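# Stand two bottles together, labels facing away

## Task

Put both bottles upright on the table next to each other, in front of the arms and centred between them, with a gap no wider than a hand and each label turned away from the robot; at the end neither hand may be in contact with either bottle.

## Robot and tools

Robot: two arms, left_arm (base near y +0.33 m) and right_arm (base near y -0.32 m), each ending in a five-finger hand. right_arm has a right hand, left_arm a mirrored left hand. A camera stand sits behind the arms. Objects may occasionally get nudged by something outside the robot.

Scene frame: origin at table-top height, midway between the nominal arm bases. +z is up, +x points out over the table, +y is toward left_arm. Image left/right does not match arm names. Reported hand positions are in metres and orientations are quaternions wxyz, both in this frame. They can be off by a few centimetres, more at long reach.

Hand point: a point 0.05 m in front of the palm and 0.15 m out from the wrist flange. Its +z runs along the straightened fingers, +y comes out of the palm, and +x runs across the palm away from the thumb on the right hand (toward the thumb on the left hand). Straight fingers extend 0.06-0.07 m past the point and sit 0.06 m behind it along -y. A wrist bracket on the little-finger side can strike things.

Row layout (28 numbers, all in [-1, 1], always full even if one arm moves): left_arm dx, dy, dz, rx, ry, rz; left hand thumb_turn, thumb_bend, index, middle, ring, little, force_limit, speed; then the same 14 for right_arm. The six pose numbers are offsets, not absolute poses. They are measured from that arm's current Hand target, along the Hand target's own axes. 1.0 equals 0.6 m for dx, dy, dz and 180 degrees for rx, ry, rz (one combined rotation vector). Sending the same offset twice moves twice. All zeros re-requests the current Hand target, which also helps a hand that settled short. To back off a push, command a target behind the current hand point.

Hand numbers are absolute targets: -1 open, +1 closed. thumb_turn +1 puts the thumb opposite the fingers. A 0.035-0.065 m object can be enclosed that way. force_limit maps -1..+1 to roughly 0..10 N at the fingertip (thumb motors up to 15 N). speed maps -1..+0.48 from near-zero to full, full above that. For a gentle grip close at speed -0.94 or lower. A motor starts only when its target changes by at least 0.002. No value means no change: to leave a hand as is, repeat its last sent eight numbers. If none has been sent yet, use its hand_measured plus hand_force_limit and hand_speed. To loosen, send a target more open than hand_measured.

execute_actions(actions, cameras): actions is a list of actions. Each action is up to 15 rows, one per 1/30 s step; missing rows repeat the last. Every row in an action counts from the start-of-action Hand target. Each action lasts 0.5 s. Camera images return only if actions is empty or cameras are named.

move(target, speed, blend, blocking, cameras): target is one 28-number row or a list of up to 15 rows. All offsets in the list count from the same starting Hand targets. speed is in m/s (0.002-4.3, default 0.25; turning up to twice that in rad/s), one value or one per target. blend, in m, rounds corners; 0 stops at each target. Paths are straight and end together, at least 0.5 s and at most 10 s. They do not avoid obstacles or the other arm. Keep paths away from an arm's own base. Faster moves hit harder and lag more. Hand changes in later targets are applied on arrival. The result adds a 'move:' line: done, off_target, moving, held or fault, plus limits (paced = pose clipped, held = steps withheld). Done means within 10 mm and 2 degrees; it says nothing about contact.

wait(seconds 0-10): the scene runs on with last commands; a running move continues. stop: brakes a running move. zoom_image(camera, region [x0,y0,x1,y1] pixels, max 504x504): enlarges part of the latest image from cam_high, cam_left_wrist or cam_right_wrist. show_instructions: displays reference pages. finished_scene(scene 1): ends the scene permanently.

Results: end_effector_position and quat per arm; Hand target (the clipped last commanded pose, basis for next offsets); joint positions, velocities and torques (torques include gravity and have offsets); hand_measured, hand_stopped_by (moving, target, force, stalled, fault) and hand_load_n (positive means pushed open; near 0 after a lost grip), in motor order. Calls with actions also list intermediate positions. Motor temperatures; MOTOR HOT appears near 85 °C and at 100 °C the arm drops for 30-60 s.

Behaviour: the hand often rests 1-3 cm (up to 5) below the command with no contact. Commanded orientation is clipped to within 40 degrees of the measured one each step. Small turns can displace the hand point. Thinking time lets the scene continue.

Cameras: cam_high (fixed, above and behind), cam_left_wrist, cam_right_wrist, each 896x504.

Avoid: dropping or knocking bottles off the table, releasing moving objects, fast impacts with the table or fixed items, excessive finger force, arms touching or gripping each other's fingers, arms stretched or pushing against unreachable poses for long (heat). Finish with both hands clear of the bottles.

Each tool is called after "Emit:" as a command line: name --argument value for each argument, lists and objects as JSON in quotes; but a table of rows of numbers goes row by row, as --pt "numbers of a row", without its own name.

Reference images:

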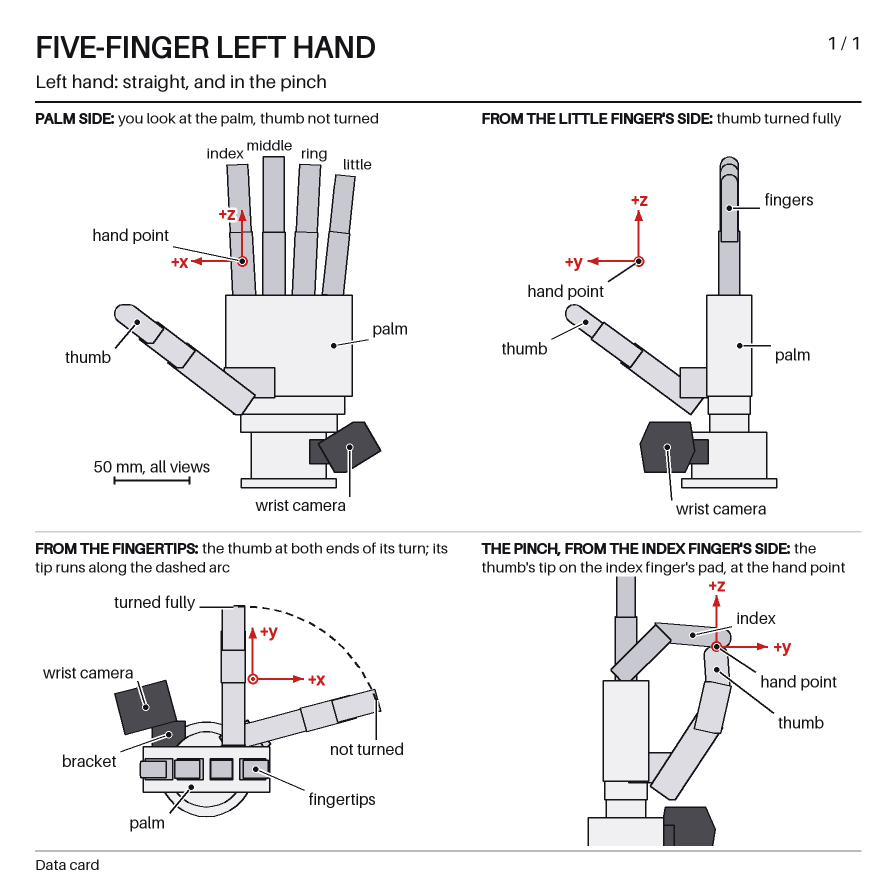

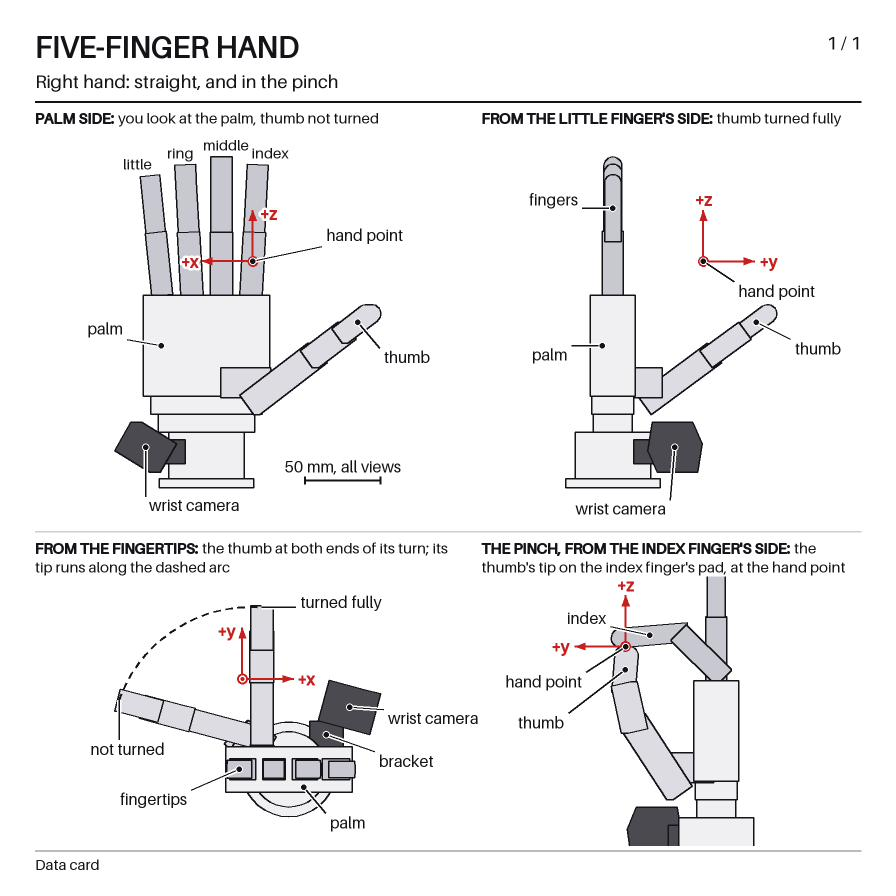

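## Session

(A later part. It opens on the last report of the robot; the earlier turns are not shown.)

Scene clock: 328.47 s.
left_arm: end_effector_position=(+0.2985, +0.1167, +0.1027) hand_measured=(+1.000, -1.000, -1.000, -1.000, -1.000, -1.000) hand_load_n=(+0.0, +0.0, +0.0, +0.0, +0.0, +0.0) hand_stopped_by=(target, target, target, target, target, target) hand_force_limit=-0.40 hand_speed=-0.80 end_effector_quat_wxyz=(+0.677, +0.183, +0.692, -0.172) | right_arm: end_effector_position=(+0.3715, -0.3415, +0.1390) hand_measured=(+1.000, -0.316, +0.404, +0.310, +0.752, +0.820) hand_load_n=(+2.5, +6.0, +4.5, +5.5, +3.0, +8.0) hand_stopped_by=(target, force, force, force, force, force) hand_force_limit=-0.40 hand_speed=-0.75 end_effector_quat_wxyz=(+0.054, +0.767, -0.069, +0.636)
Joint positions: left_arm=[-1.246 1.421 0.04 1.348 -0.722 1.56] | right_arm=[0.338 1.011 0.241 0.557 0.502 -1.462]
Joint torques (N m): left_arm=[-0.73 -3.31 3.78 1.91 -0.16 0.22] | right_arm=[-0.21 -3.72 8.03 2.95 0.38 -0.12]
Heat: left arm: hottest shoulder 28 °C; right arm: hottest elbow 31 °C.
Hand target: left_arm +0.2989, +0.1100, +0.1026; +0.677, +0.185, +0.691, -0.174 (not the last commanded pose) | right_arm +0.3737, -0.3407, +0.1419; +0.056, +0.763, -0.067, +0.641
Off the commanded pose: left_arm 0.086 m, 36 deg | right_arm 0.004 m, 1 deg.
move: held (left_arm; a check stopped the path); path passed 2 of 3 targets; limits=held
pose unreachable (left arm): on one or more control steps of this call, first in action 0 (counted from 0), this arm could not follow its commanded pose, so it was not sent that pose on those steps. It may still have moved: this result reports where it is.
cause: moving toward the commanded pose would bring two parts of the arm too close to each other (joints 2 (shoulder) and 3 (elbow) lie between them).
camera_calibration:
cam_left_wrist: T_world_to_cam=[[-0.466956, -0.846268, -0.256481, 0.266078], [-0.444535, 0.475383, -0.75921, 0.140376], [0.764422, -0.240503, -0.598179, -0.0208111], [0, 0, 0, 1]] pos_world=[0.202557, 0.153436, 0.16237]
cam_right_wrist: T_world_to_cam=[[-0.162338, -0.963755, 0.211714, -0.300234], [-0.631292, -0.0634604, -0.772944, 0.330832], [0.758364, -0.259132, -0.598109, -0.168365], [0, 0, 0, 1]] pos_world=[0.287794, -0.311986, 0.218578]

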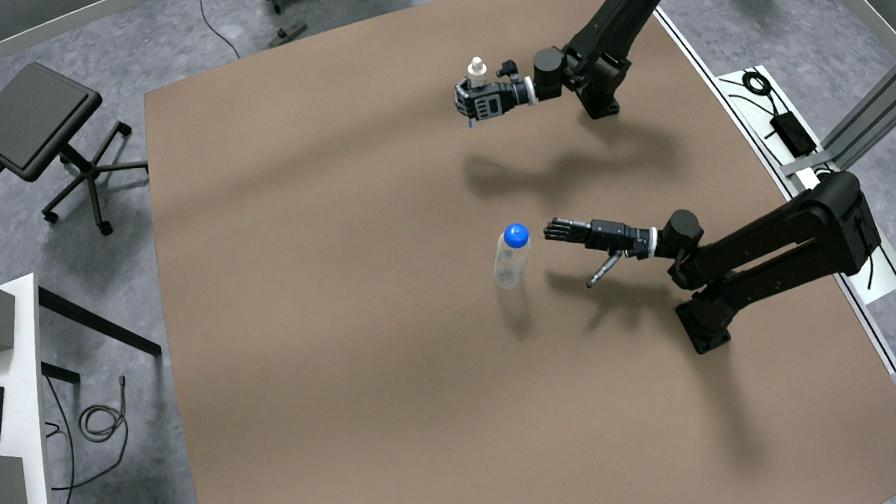

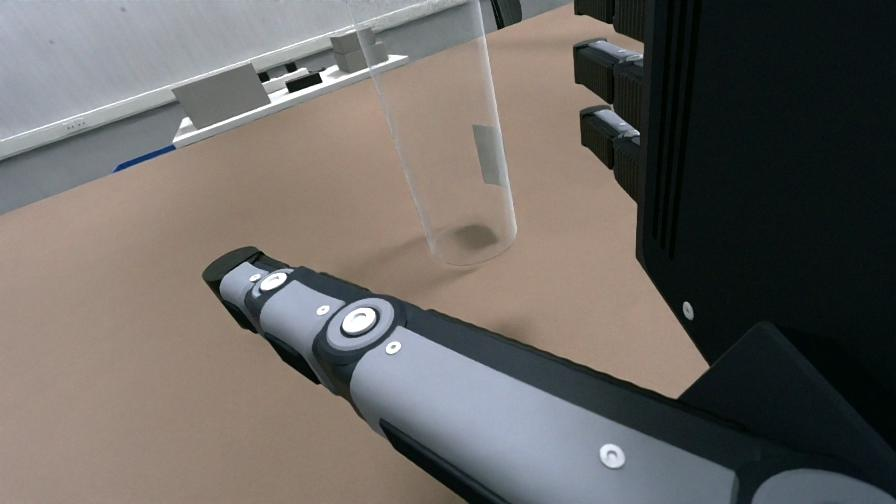

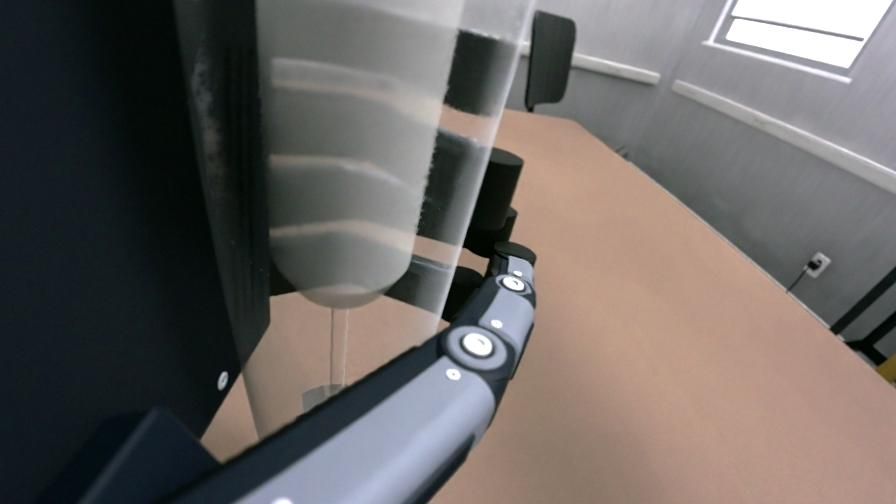

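Emit:
move --pt "-0.167 0.01 -0.006 0 0 0 1 -1 -1 -1 -1 -1 -0.4 -0.8 0 0 0 0 0 0 1 0.8 0.9 0.9 0.9 0.9 -0.4 -0.75" --pt "-0.26 0.0857 0.007 0.1 0 0 1 -1 -1 -1 -1 -1 -0.4 -0.8 0 0 0 0 0 0 1 0.8 0.9 0.9 0.9 0.9 -0.4 -0.75" --pt "-0.307 0.043 0.183 0.198 -0.008 -0.001 1 -1 -1 -1 -1 -1 -0.4 -0.8 0 0 0 0 0 0 1 0.8 0.9 0.9 0.9 0.9 -0.4 -0.75" --cameras '["all"]' --speed 0.25 --blend 0.02

Emit:
zoom_image --camera "cam_high" --region '[440, 160, 580, 300]'

Scene clock: 344.20 s.
left_arm: end_effector_position=(+0.3982, +0.0797, +0.2567) hand_measured=(+1.000, -1.000, -1.000, -1.000, -1.000, -1.000) hand_load_n=(+0.5, +0.0, +0.0, +0.5, +0.0, +0.0) hand_stopped_by=(target, target, target, target, target, target) hand_force_limit=-0.40 hand_speed=-0.80 end_effector_quat_wxyz=(+0.579, +0.380, +0.613, -0.380) | right_arm: end_effector_position=(+0.3715, -0.3415, +0.1390) hand_measured=(+1.000, -0.316, +0.404, +0.310, +0.752, +0.820) hand_load_n=(+2.5, +6.0, +4.5, +5.5, +3.0, +8.0) hand_stopped_by=(target, force, force, force, force, force) hand_force_limit=-0.40 hand_speed=-0.75 end_effector_quat_wxyz=(+0.054, +0.767, -0.069, +0.636)
Joint positions: left_arm=[-0.426 0.843 0.419 0.369 0.726 1.581] | right_arm=[0.338 1.011 0.241 0.557 0.502 -1.462]
Joint torques (N m): left_arm=[0.21 -2.61 11.04 2.86 0.2 0.06] | right_arm=[-0.26 -3.72 8.02 2.93 0.38 -0.12]
Heat: left arm: hottest shoulder 28 °C; right arm: hottest elbow 31 °C.
Hand target: left_arm +0.4101, +0.0748, +0.2844; +0.596, +0.380, +0.597, -0.380 | right_arm +0.3737, -0.3407, +0.1419; +0.056, +0.763, -0.067, +0.641
Off the commanded pose: left_arm 0.031 m, 3 deg | right_arm 0.004 m, 1 deg.
move: off_target (left_arm)
camera_calibration:
cam_left_wrist: T_world_to_cam=[[-0.884302, -0.411249, -0.221096, 0.443178], [-0.111641, 0.646022, -0.75511, 0.171939], [0.453372, -0.643063, -0.617191, 0.147104], [0, 0, 0, 1]] pos_world=[0.344406, 0.165778, 0.318609]
cam_right_wrist: T_world_to_cam=[[-0.162338, -0.963755, 0.211714, -0.300234], [-0.631292, -0.0634604, -0.772944, 0.330832], [0.758364, -0.259132, -0.598109, -0.168365], [0, 0, 0, 1]] pos_world=[0.287794, -0.311986, 0.218578]

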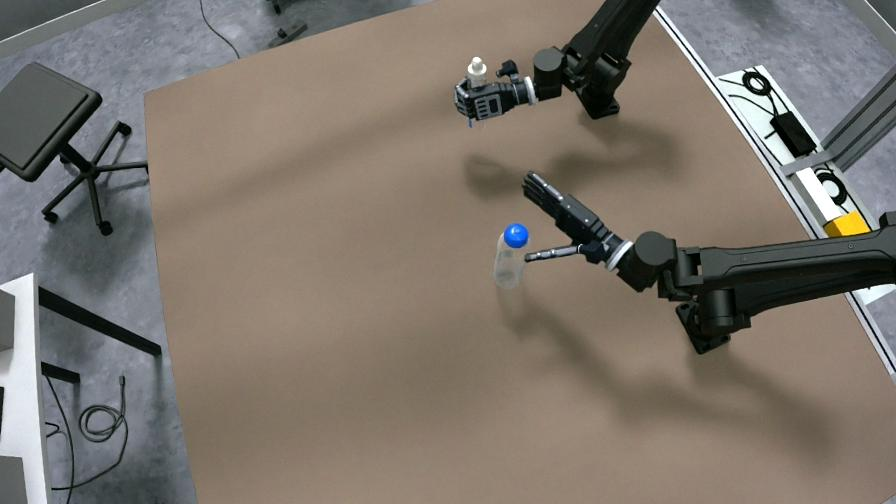

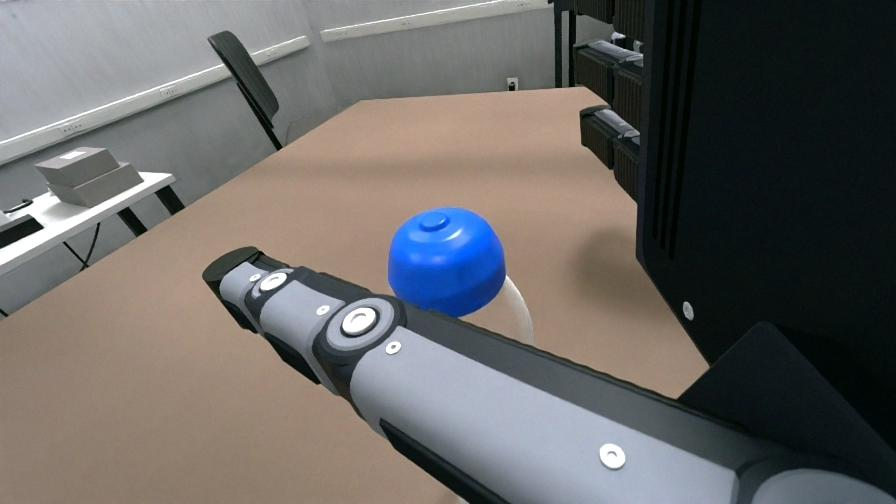

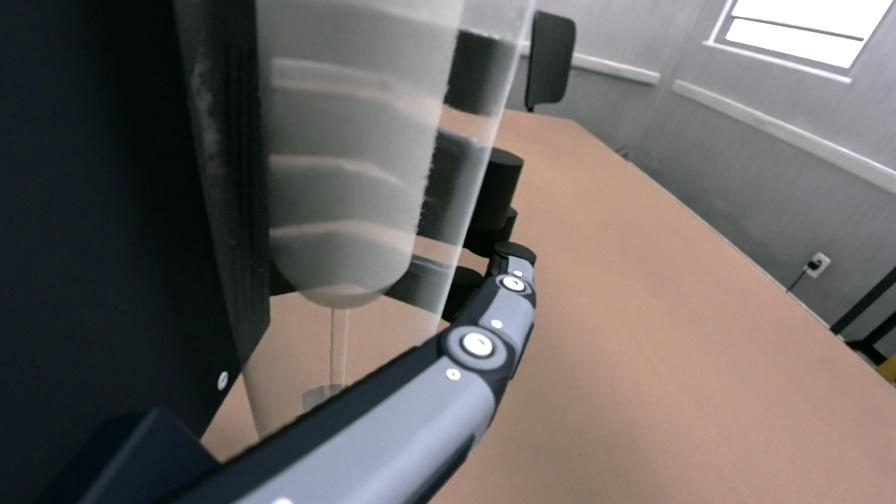

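Scaled by 3.600.

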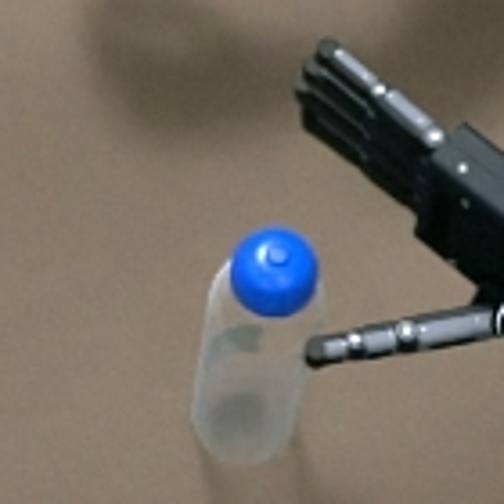

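Emit:
move --target '[0.024,0.012,0.014,0,0,0,1,-1,-1,-1,-1,-1,-0.4,-0.8,0,0,0,0,0,0,1,0.8,0.9,0.9,0.9,0.9,-0.4,-0.75]' --cameras '["cam_left_wrist", "cam_high"]' --speed 0.12

Emit:
zoom_image --camera "cam_high" --region '[440, 160, 580, 300]'

Scene clock: 352.77 s.
left_arm: end_effector_position=(+0.4094, +0.0747, +0.2471) hand_measured=(+1.000, -1.000, -1.000, -1.000, -1.000, -1.000) hand_load_n=(+0.0, +0.0, +0.0, +0.0, +0.0, +0.0) hand_stopped_by=(target, target, target, target, target, target) hand_force_limit=-0.40 hand_speed=-0.80 end_effector_quat_wxyz=(+0.581, +0.381, +0.611, -0.380) | right_arm: end_effector_position=(+0.3715, -0.3415, +0.1390) hand_measured=(+1.000, -0.316, +0.404, +0.310, +0.752, +0.820) hand_load_n=(+2.5, +6.0, +4.5, +5.5, +3.0, +7.5) hand_stopped_by=(target, force, force, force, force, force) hand_force_limit=-0.40 hand_speed=-0.75 end_effector_quat_wxyz=(+0.054, +0.767, -0.069, +0.636)
Joint positions: left_arm=[-0.426 0.916 0.419 0.448 0.727 1.58] | right_arm=[0.338 1.011 0.241 0.557 0.502 -1.462]
Joint torques (N m): left_arm=[0.26 -2.67 10.29 2.63 0.09 0.13] | right_arm=[-0.21 -3.84 8.03 2.93 0.39 -0.12]
Motor temperatures (°C): left_arm=[21 28 28 20 19 18] | right_arm=[23 21 31 19 18 21]
Heat: left arm: hottest shoulder 28 °C; right arm: hottest elbow 31 °C.
Hand target: left_arm +0.4202, +0.0702, +0.2699; +0.596, +0.380, +0.597, -0.381 | right_arm +0.3737, -0.3407, +0.1419; +0.056, +0.763, -0.067, +0.641
Off the commanded pose: left_arm 0.026 m, 2 deg | right_arm 0.004 m, 1 deg.
move: off_target (left_arm)
camera_calibration:
cam_left_wrist: T_world_to_cam=[[-0.883444, -0.411217, -0.224561, 0.449407], [-0.107164, 0.643918, -0.757553, 0.168189], [0.456117, -0.645191, -0.612933, 0.130786], [0, 0, 0, 1]] pos_world=[0.355396, 0.160885, 0.308494]
Images, in order (width x height): cam_high 896x504, cam_left_wrist 896x504.

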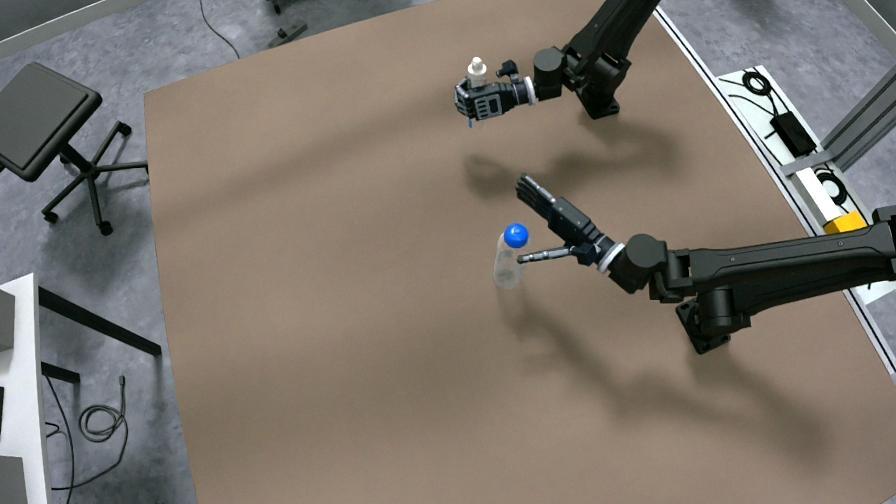

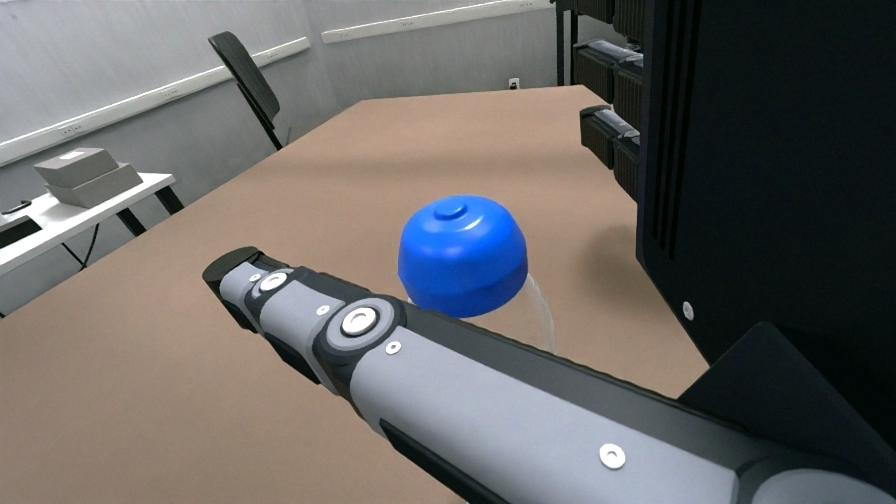

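Scaled by 3.600.

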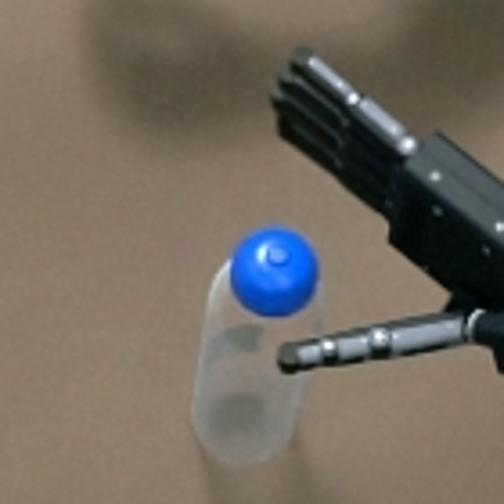

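Emit:
move --target '[0.083,0.0137,-0.004,0,0,0,1,-1,-1,-1,-1,-1,-0.4,-0.8,0,0,0,0,0,0,1,0.8,0.9,0.9,0.9,0.9,-0.4,-0.75]' --cameras '["cam_left_wrist", "cam_high"]' --speed 0.12

Emit:
zoom_image --camera "cam_high" --region '[440, 160, 580, 300]'

Scene clock: 364.97 s.
left_arm: end_effector_position=(+0.4233, +0.0744, +0.2201) hand_measured=(+1.000, -1.000, -1.000, -1.000, -1.000, -1.000) hand_load_n=(+0.0, +0.0, +0.0, +0.0, +0.0, +0.0) hand_stopped_by=(target, target, target, target, target, target) hand_force_limit=-0.40 hand_speed=-0.80 end_effector_quat_wxyz=(+0.594, +0.384, +0.597, -0.379) | right_arm: end_effector_position=(+0.3715, -0.3415, +0.1390) hand_measured=(+1.000, -0.316, +0.404, +0.310, +0.752, +0.820) hand_load_n=(+2.5, +5.5, +4.5, +5.5, +3.0, +8.0) hand_stopped_by=(target, force, force, force, force, force) hand_force_limit=-0.40 hand_speed=-0.75 end_effector_quat_wxyz=(+0.054, +0.767, -0.069, +0.636)
Joint positions: left_arm=[-0.404 1.06 0.378 0.672 0.752 1.58] | right_arm=[0.338 1.011 0.241 0.557 0.502 -1.462]
Joint torques (N m): left_arm=[0.73 -3.66 6.78 2.92 0.18 0.12] | right_arm=[-0.21 -3.78 8.01 2.96 0.38 -0.13]
Heat: left arm: hottest elbow 28 °C; right arm: hottest elbow 31 °C.
Hand target: left_arm +0.4265, +0.0759, +0.2201; +0.596, +0.380, +0.597, -0.381 | right_arm +0.3737, -0.3407, +0.1419; +0.056, +0.763, -0.067, +0.641
Off the commanded pose: left_arm 0.004 m, 1 deg | right_arm 0.004 m, 1 deg.
move: done
camera_calibration:
cam_left_wrist: T_world_to_cam=[[-0.87658, -0.411918, -0.248861, 0.458043], [-0.0783356, 0.632336, -0.770724, 0.141024], [0.474838, -0.656106, -0.58656, 0.0948372], [0, 0, 0, 1]] pos_world=[0.367526, 0.161725, 0.278307]
Images, in order (width x height): cam_high 896x504, cam_left_wrist 896x504.

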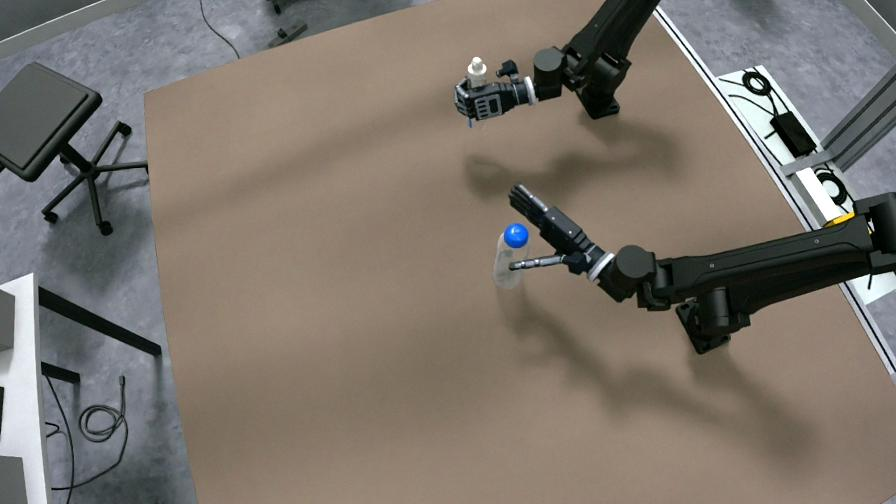

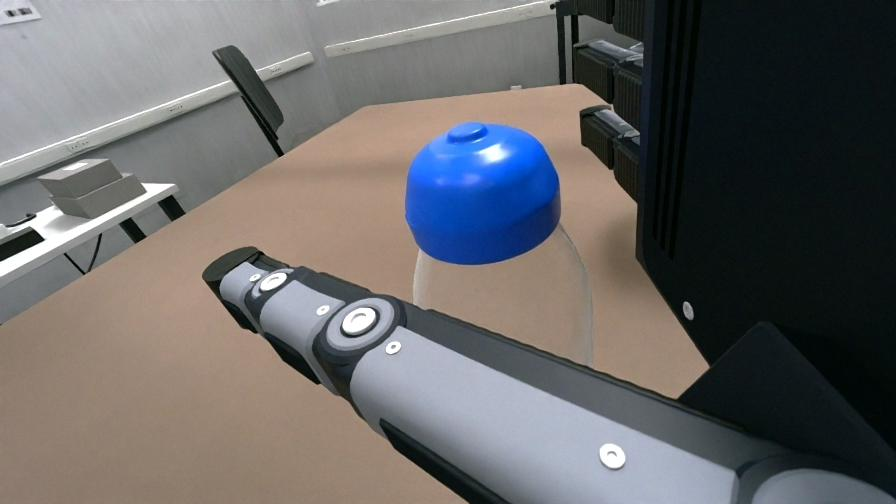

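Scaled by 3.600.

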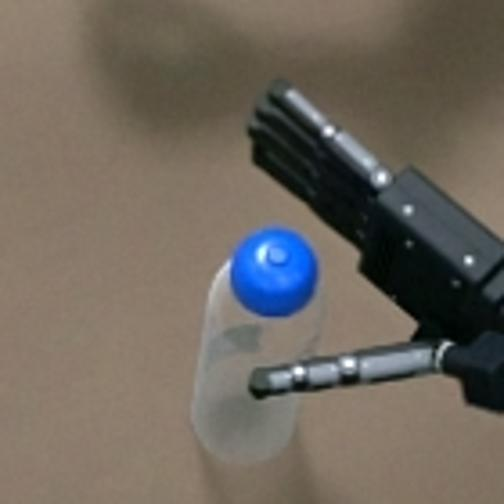

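Emit:
move --pt "0.09 0.0 -0.007 0 0 0 1 -1 -1 -1 -1 -1 -0.4 -0.8 0 0 0 0 0 0 1 0.8 0.9 0.9 0.9 0.9 -0.4 -0.75" --pt "0.178 0.0 -0.007 0 0 0 1 -1 -1 -1 -1 -1 -0.4 -0.8 0 0 0 0 0 0 1 0.8 0.9 0.9 0.9 0.9 -0.4 -0.75" --cameras '["cam_left_wrist", "cam_high"]' --speed 0.12

Emit:
zoom_image --camera "cam_high" --region '[440, 180, 580, 320]'

Scene clock: 374.53 s.
left_arm: end_effector_position=(+0.4234, +0.0774, +0.1157) hand_measured=(+1.000, -1.000, -1.000, -1.000, -1.000, -1.000) hand_load_n=(+0.0, +0.0, +0.0, +0.0, +0.0, +0.0) hand_stopped_by=(target, target, target, target, target, target) hand_force_limit=-0.40 hand_speed=-0.80 end_effector_quat_wxyz=(+0.595, +0.384, +0.595, -0.379) | right_arm: end_effector_position=(+0.3715, -0.3415, +0.1390) hand_measured=(+1.000, -0.316, +0.404, +0.310, +0.752, +0.820) hand_load_n=(+2.5, +6.0, +4.5, +5.5, +3.0, +7.5) hand_stopped_by=(target, force, force, force, force, force) hand_force_limit=-0.40 hand_speed=-0.75 end_effector_quat_wxyz=(+0.054, +0.767, -0.069, +0.636)
Joint positions: left_arm=[-0.393 1.533 0.271 1.257 0.763 1.58] | right_arm=[0.338 1.011 0.241 0.557 0.502 -1.462]
Joint torques (N m): left_arm=[0.67 -5.71 3.33 3.03 0.17 0.11] | right_arm=[-0.03 -3.66 8.02 2.95 0.38 -0.11]
Heat: left arm: hottest elbow 29 °C; right arm: hottest elbow 31 °C.
Hand target: left_arm +0.4247, +0.0798, +0.1135; +0.596, +0.380, +0.597, -0.380 | right_arm +0.3737, -0.3407, +0.1419; +0.056, +0.763, -0.067, +0.641
Off the commanded pose: left_arm 0.003 m, 1 deg | right_arm 0.004 m, 1 deg.
move: done
camera_calibration:
cam_left_wrist: T_world_to_cam=[[-0.875429, -0.412449, -0.252012, 0.433353], [-0.0748961, 0.630845, -0.772286, 0.0575245], [0.477509, -0.657207, -0.583151, 0.0340571], [0, 0, 0, 1]] pos_world=[0.367415, 0.164829, 0.173496]
Images, in order (width x height): cam_high 896x504, cam_left_wrist 896x504.

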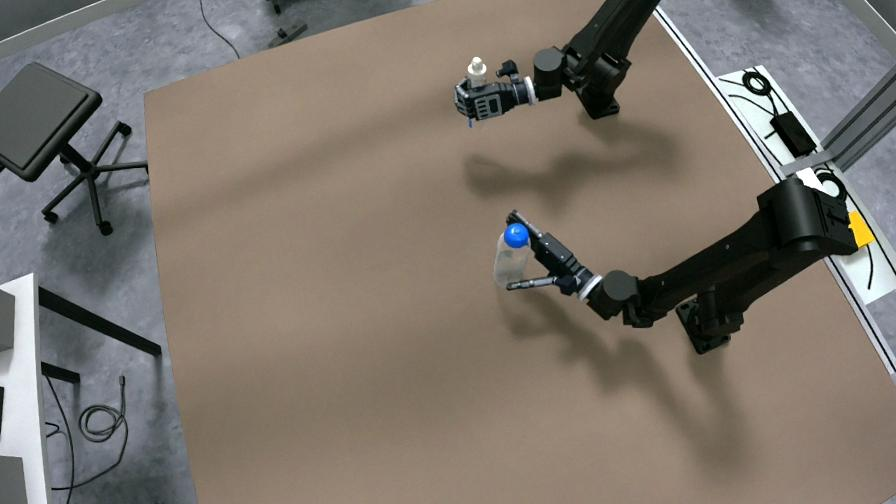

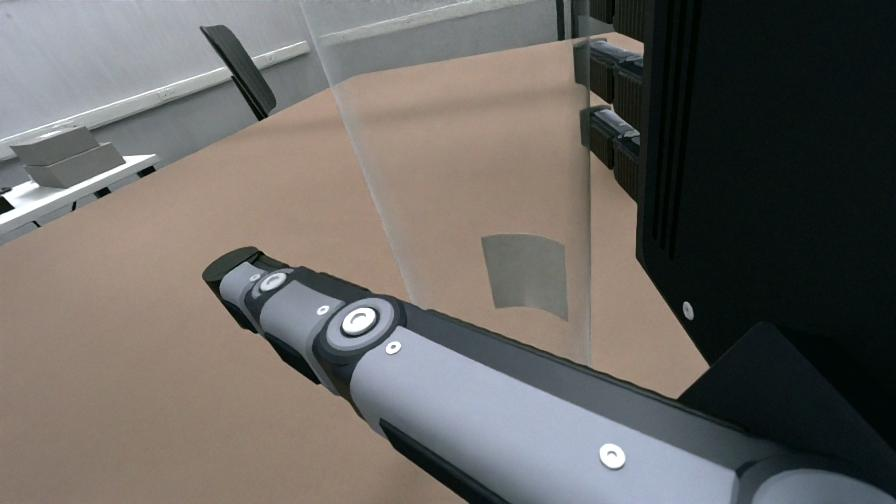

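Scaled by 3.600.

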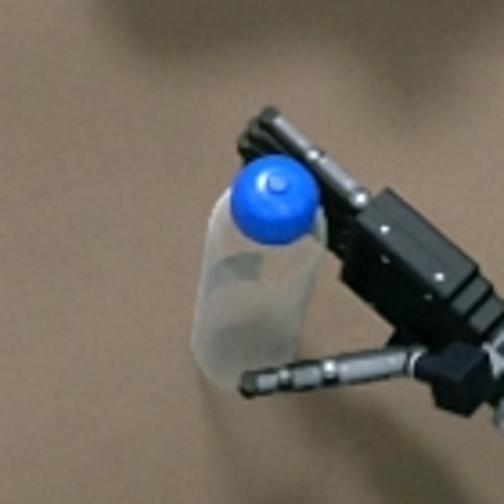

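Emit:
move --target '[0,0,0,0,0,0,1,0.6,0.7,0.7,0.7,0.7,-0.45,-0.85,0,0,0,0,0,0,1,0.8,0.9,0.9,0.9,0.9,-0.4,-0.75]' --cameras '["cam_left_wrist", "cam_high"]'

Emit:
zoom_image --camera "cam_high" --region '[440, 180, 580, 320]'

Scene clock: 381.37 s.
left_arm: end_effector_position=(+0.4234, +0.0773, +0.1164) hand_measured=(+1.000, -0.646, -0.308, -0.292, -0.278, -0.252) hand_load_n=(+5.5, +8.0, +0.5, +0.0, +1.0, +4.5) hand_stopped_by=(target, force, force, force, force, force) hand_force_limit=-0.45 hand_speed=-0.85 end_effector_quat_wxyz=(+0.596, +0.384, +0.595, -0.379) | right_arm: end_effector_position=(+0.3715, -0.3415, +0.1390) hand_measured=(+1.000, -0.316, +0.404, +0.310, +0.752, +0.820) hand_load_n=(+2.5, +5.5, +4.5, +5.0, +3.0, +8.0) hand_stopped_by=(target, force, force, force, force, force) hand_force_limit=-0.40 hand_speed=-0.75 end_effector_quat_wxyz=(+0.054, +0.767, -0.069, +0.636)
Joint positions: left_arm=[-0.393 1.533 0.271 1.26 0.763 1.58] | right_arm=[0.338 1.011 0.241 0.557 0.502 -1.462]
Joint torques (N m): left_arm=[0.44 -5.71 3.32 2.78 0.13 0.14] | right_arm=[-0.09 -3.78 8.03 2.92 0.37 -0.13]
Heat: left arm: hottest elbow 28 °C; right arm: hottest elbow 31 °C.
Hand target: left_arm +0.4246, +0.0796, +0.1135; +0.596, +0.380, +0.597, -0.380 | right_arm +0.3737, -0.3407, +0.1419; +0.056, +0.763, -0.067, +0.641
Off the commanded pose: left_arm 0.004 m, 1 deg | right_arm 0.004 m, 1 deg.
move: done
camera_calibration:
cam_left_wrist: T_world_to_cam=[[-0.875054, -0.412363, -0.253451, 0.433461], [-0.0729606, 0.630022, -0.773142, 0.0573928], [0.478495, -0.658049, -0.58139, 0.0338086], [0, 0, 0, 1]] pos_world=[0.367312, 0.164832, 0.17389]
Images, in order (width x height): cam_high 896x504, cam_left_wrist 896x504.

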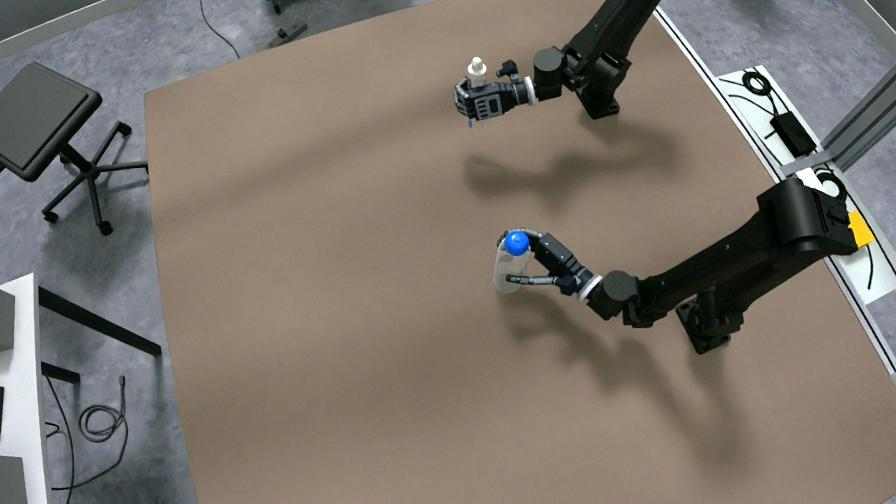

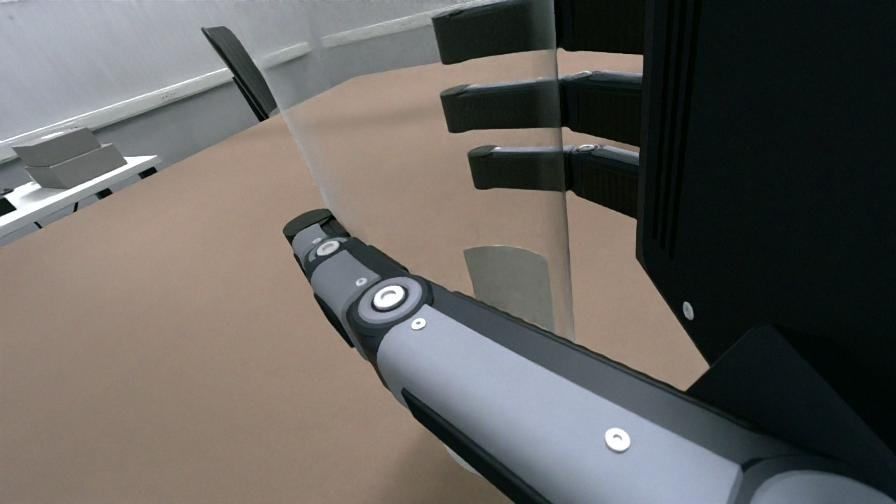

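Scaled by 3.600.

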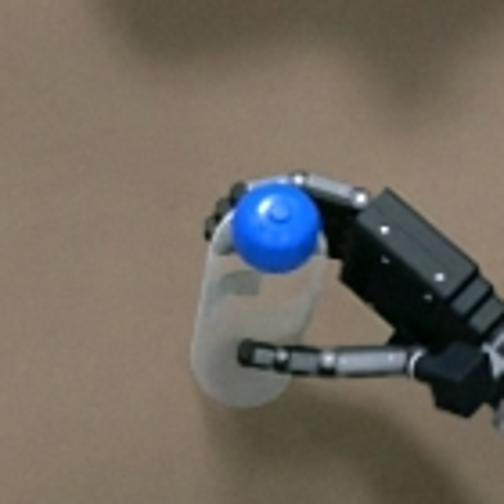

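Emit:
move --pt "-0.067 0 0 0 0 0 1 0.6 0.7 0.7 0.7 0.7 -0.45 -0.85 0 0 0 0 0 0 1 0.8 0.9 0.9 0.9 0.9 -0.4 -0.75" --pt "-0.067 -0.0388 0.0492 -0.485 0 0 1 0.6 0.7 0.7 0.7 0.7 -0.45 -0.85 0 0 0 0 0 0 1 0.8 0.9 0.9 0.9 0.9 -0.4 -0.75" --cameras '["cam_left_wrist", "cam_high"]' --speed 0.25

Emit:
zoom_image --camera "cam_high" --region '[440, 180, 580, 320]'

Scene clock: 395.37 s.
left_arm: end_effector_position=(+0.4118, +0.0534, +0.1518) hand_measured=(+1.000, -0.646, -0.308, -0.292, -0.278, -0.252) hand_load_n=(+6.0, +7.5, +1.0, +0.0, +1.0, +4.5) hand_stopped_by=(target, force, force, force, force, force) hand_force_limit=-0.45 hand_speed=-0.85 end_effector_quat_wxyz=(+0.693, -0.134, +0.695, +0.139) | right_arm: end_effector_position=(+0.3715, -0.3415, +0.1390) hand_measured=(+1.000, -0.316, +0.404, +0.310, +0.752, +0.820) hand_load_n=(+2.5, +6.0, +5.0, +5.5, +3.0, +8.0) hand_stopped_by=(target, force, force, force, force, force) hand_force_limit=-0.40 hand_speed=-0.75 end_effector_quat_wxyz=(+0.054, +0.767, -0.069, +0.636)
Joint positions: left_arm=[-1.097 1.75 0.811 0.932 -1.469 1.572] | right_arm=[0.338 1.011 0.241 0.557 0.502 -1.462]
Joint torques (N m): left_arm=[-0.26 -11.28 7.25 1.03 -0.14 0.26] | right_arm=[-0.15 -3.72 8.01 2.95 0.38 -0.12]
Heat: left arm: hottest elbow 28 °C; right arm: hottest elbow 31 °C.
Hand target: left_arm +0.4161, +0.0431, +0.1537; +0.693, -0.136, +0.694, +0.137 | right_arm +0.3737, -0.3407, +0.1419; +0.056, +0.763, -0.067, +0.641
Off the commanded pose: left_arm 0.011 m, 0 deg | right_arm 0.004 m, 1 deg.
move: off_target (left_arm)
camera_calibration:
cam_left_wrist: T_world_to_cam=[[0.374672, -0.891735, -0.25383, -0.0665341], [-0.631672, -0.0451088, -0.773922, 0.365229], [0.678684, 0.450304, -0.580185, -0.0975305], [0, 0, 0, 1]] pos_world=[0.321826, 0.00106255, 0.209185]
Images, in order (width x height): cam_high 896x504, cam_left_wrist 896x504.

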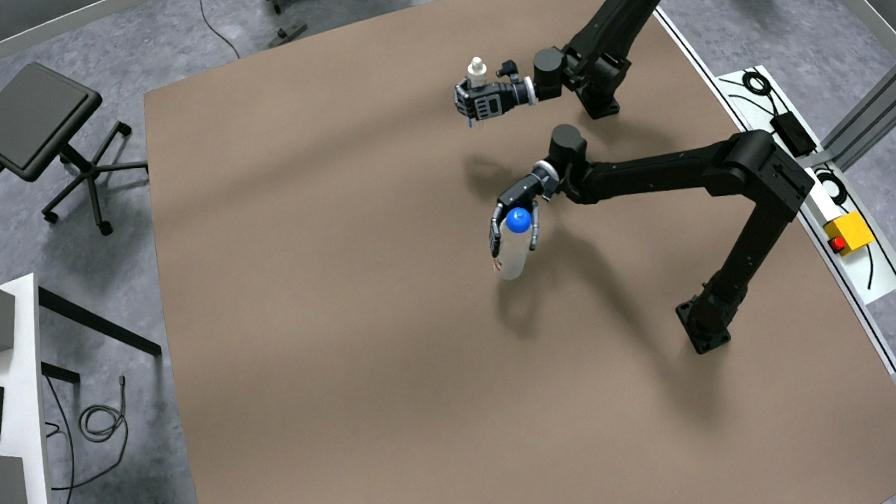

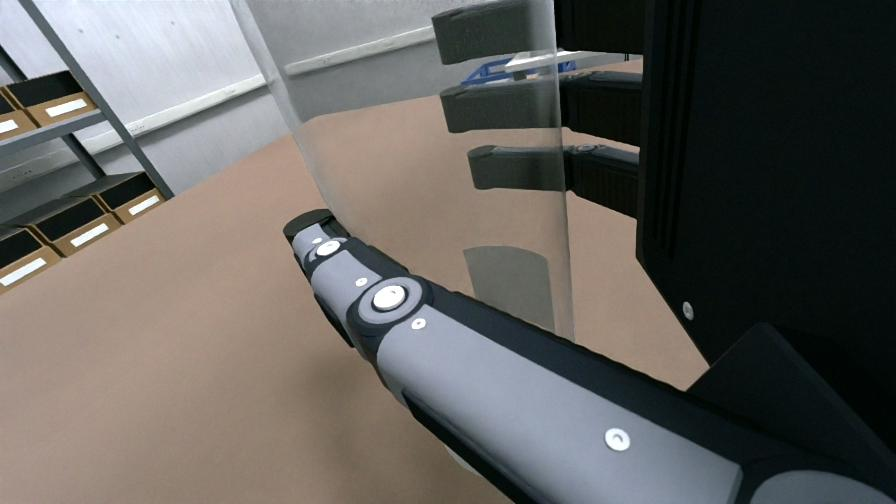

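Scaled by 3.600.

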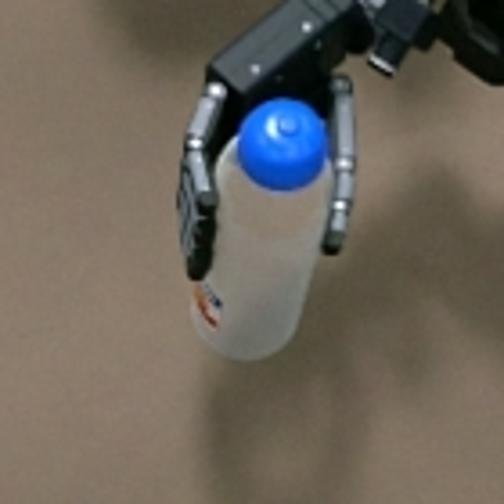

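Emit:
move --target '[0.072,0,0,0,0,0,1,0.6,0.7,0.7,0.7,0.7,-0.45,-0.85,0,0,0,0,0,0,1,0.8,0.9,0.9,0.9,0.9,-0.4,-0.75]' --cameras '["cam_left_wrist", "cam_high"]' --speed 0.08

Emit:
zoom_image --camera "cam_high" --region '[440, 180, 580, 320]'

Scene clock: 403.87 s.
left_arm: end_effector_position=(+0.4123, +0.0518, +0.1166) hand_measured=(+1.000, -0.646, -0.308, -0.292, -0.278, -0.252) hand_load_n=(+0.0, +7.0, +2.5, +0.5, +0.0, +2.5) hand_stopped_by=(target, force, force, force, force, force) hand_force_limit=-0.45 hand_speed=-0.85 end_effector_quat_wxyz=(+0.690, -0.129, +0.697, +0.146) | right_arm: end_effector_position=(+0.3715, -0.3415, +0.1390) hand_measured=(+1.000, -0.316, +0.404, +0.310, +0.752, +0.820) hand_load_n=(+2.5, +6.0, +4.5, +5.5, +3.0, +8.0) hand_stopped_by=(target, force, force, force, force, force) hand_force_limit=-0.40 hand_speed=-0.75 end_effector_quat_wxyz=(+0.054, +0.767, -0.069, +0.636)
Joint positions: left_arm=[-1.097 1.837 0.811 0.969 -1.473 1.54] | right_arm=[0.338 1.011 0.241 0.557 0.502 -1.462]
Joint torques (N m): left_arm=[-0.09 -10.81 6 2.13 -0.02 0.09] | right_arm=[-0.26 -3.84 8.05 2.96 0.38 -0.12]
Heat: left arm: hottest elbow 28 °C; right arm: hottest elbow 31 °C.
Hand target: left_arm +0.4160, +0.0431, +0.1104; +0.693, -0.136, +0.694, +0.137 | right_arm +0.3737, -0.3407, +0.1419; +0.056, +0.763, -0.067, +0.641
Off the commanded pose: left_arm 0.011 m, 1 deg | right_arm 0.004 m, 1 deg.
move: off_target (left_arm)
camera_calibration:
cam_left_wrist: T_world_to_cam=[[0.375541, -0.886208, -0.271303, -0.0757152], [-0.640262, -0.0364203, -0.767293, 0.340575], [0.6701, 0.461855, -0.581082, -0.114556], [0, 0, 0, 1]] pos_world=[0.323256, -0.00178704, 0.174212]
Images, in order (width x height): cam_high 896x504, cam_left_wrist 896x504.

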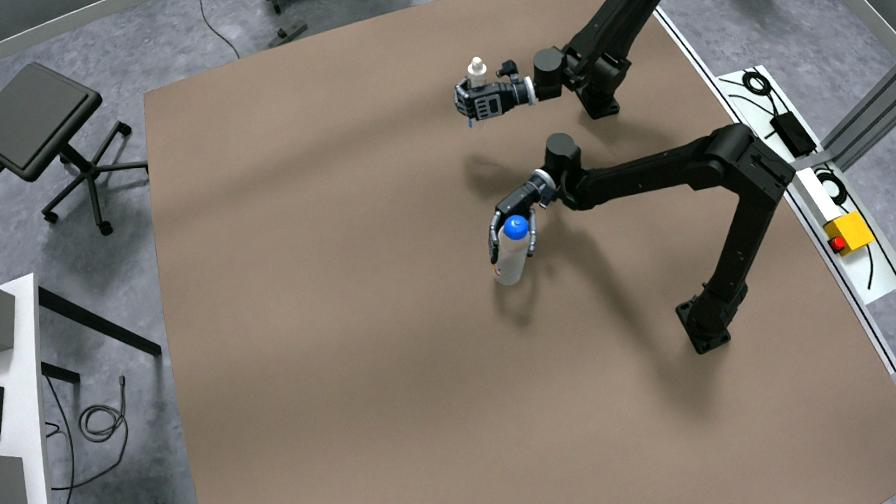

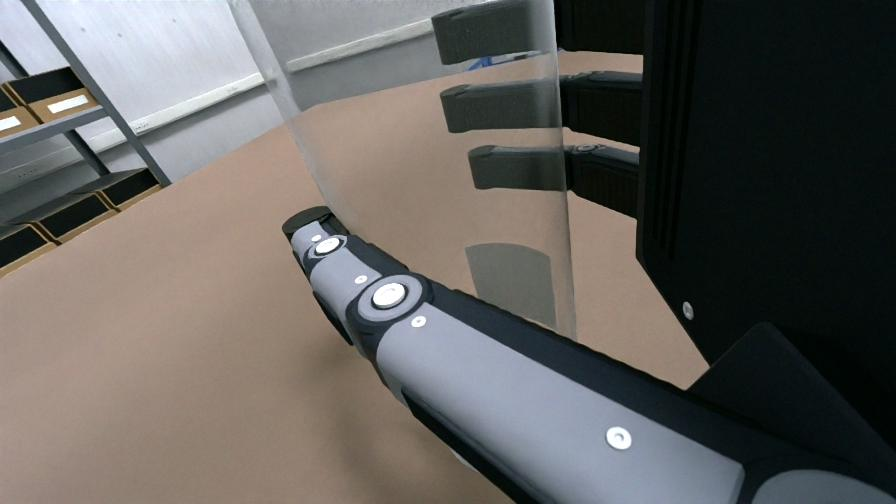

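Scaled by 3.600.

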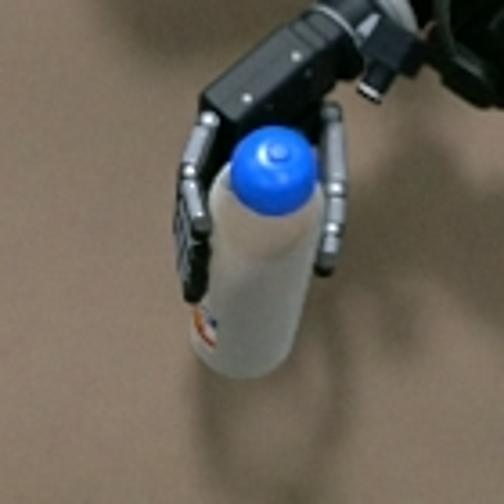

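Emit:
move --pt "-0.011 0.008 0 0 0 0 1 0.6 0.7 0.7 0.7 0.7 -0.45 -0.85 0 0 0 0 0 0 1 0.8 0.9 0.9 0.9 0.9 -0.4 -0.75" --pt "-0.011 0.008 0 0 0 0 1 -1 -1 -1 -1 -1 -0.45 -0.8 0 0 0 0 0 0 1 0.8 0.9 0.9 0.9 0.9 -0.4 -0.75" --cameras '["cam_left_wrist", "cam_high"]' --speed 0.08

Emit:
zoom_image --camera "cam_high" --region '[440, 180, 580, 320]'

Scene clock: 410.23 s.
left_arm: end_effector_position=(+0.4124, +0.0516, +0.1167) hand_measured=(+1.000, -1.000, -1.000, -1.000, -1.000, -1.000) hand_load_n=(+0.0, +0.0, +0.0, +0.0, +0.0, +0.0) hand_stopped_by=(target, target, target, target, target, target) hand_force_limit=-0.45 hand_speed=-0.80 end_effector_quat_wxyz=(+0.690, -0.130, +0.697, +0.145) | right_arm: end_effector_position=(+0.3715, -0.3415, +0.1390) hand_measured=(+1.000, -0.316, +0.404, +0.310, +0.752, +0.820) hand_load_n=(+2.5, +5.5, +4.5, +5.5, +3.0, +7.5) hand_stopped_by=(target, force, force, force, force, force) hand_force_limit=-0.40 hand_speed=-0.75 end_effector_quat_wxyz=(+0.054, +0.767, -0.069, +0.636)
Joint positions: left_arm=[-1.097 1.837 0.811 0.973 -1.473 1.54] | right_arm=[0.338 1.011 0.241 0.557 0.502 -1.462]
Joint torques (N m): left_arm=[-0.26 -12.45 5.09 2.25 0.02 0.21] | right_arm=[-0.26 -3.72 8.02 2.92 0.38 -0.13]
Heat: left arm: hottest shoulder 28 °C; right arm: hottest elbow 31 °C.
Hand target: left_arm +0.4142, +0.0476, +0.1170; +0.693, -0.136, +0.694, +0.137 | right_arm +0.3737, -0.3407, +0.1419; +0.056, +0.763, -0.067, +0.641
Off the commanded pose: left_arm 0.004 m, 1 deg | right_arm 0.004 m, 1 deg.
move: done
camera_calibration:
cam_left_wrist: T_world_to_cam=[[0.375584, -0.8871, -0.26831, -0.0762177], [-0.63912, -0.0382597, -0.768155, 0.340425], [0.671165, 0.459989, -0.581333, -0.114805], [0, 0, 0, 1]] pos_world=[0.323252, -0.00177926, 0.17431]
Images, in order (width x height): cam_high 896x504, cam_left_wrist 896x504.

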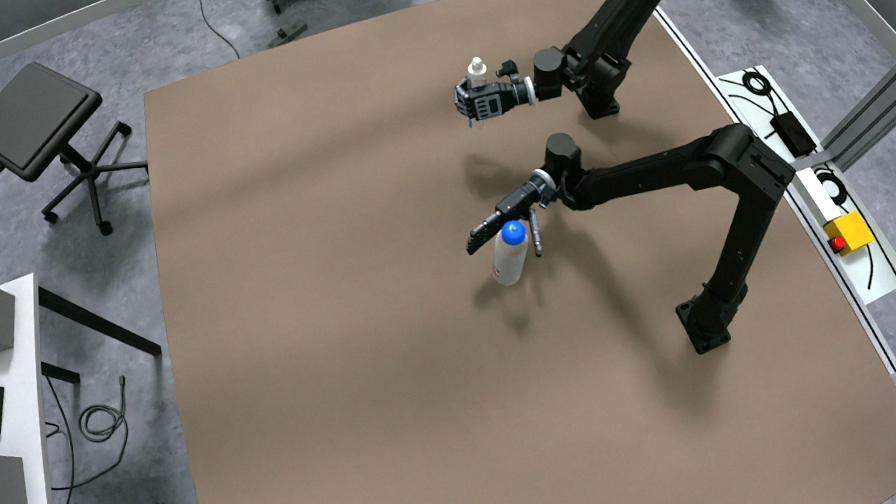

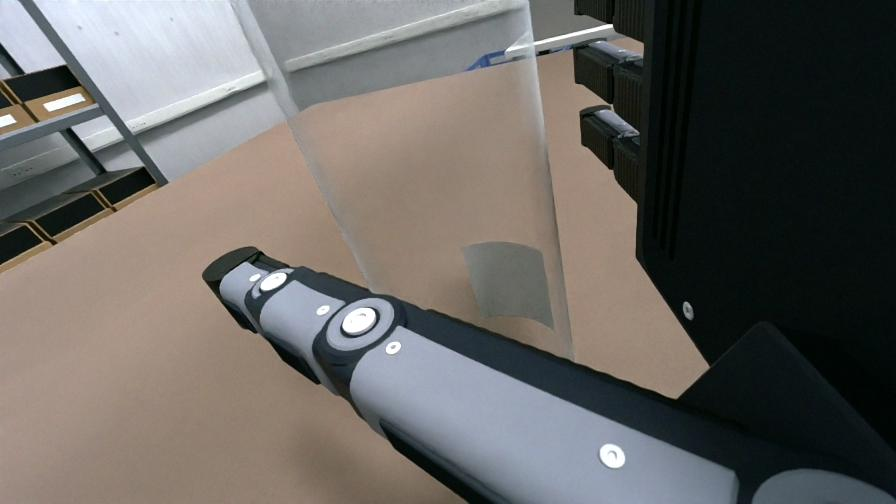

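Scaled by 3.600.

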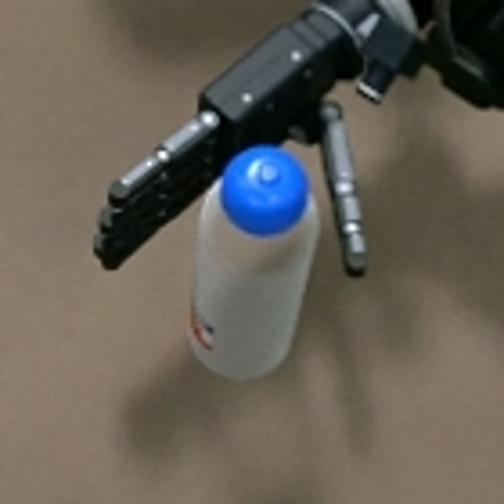

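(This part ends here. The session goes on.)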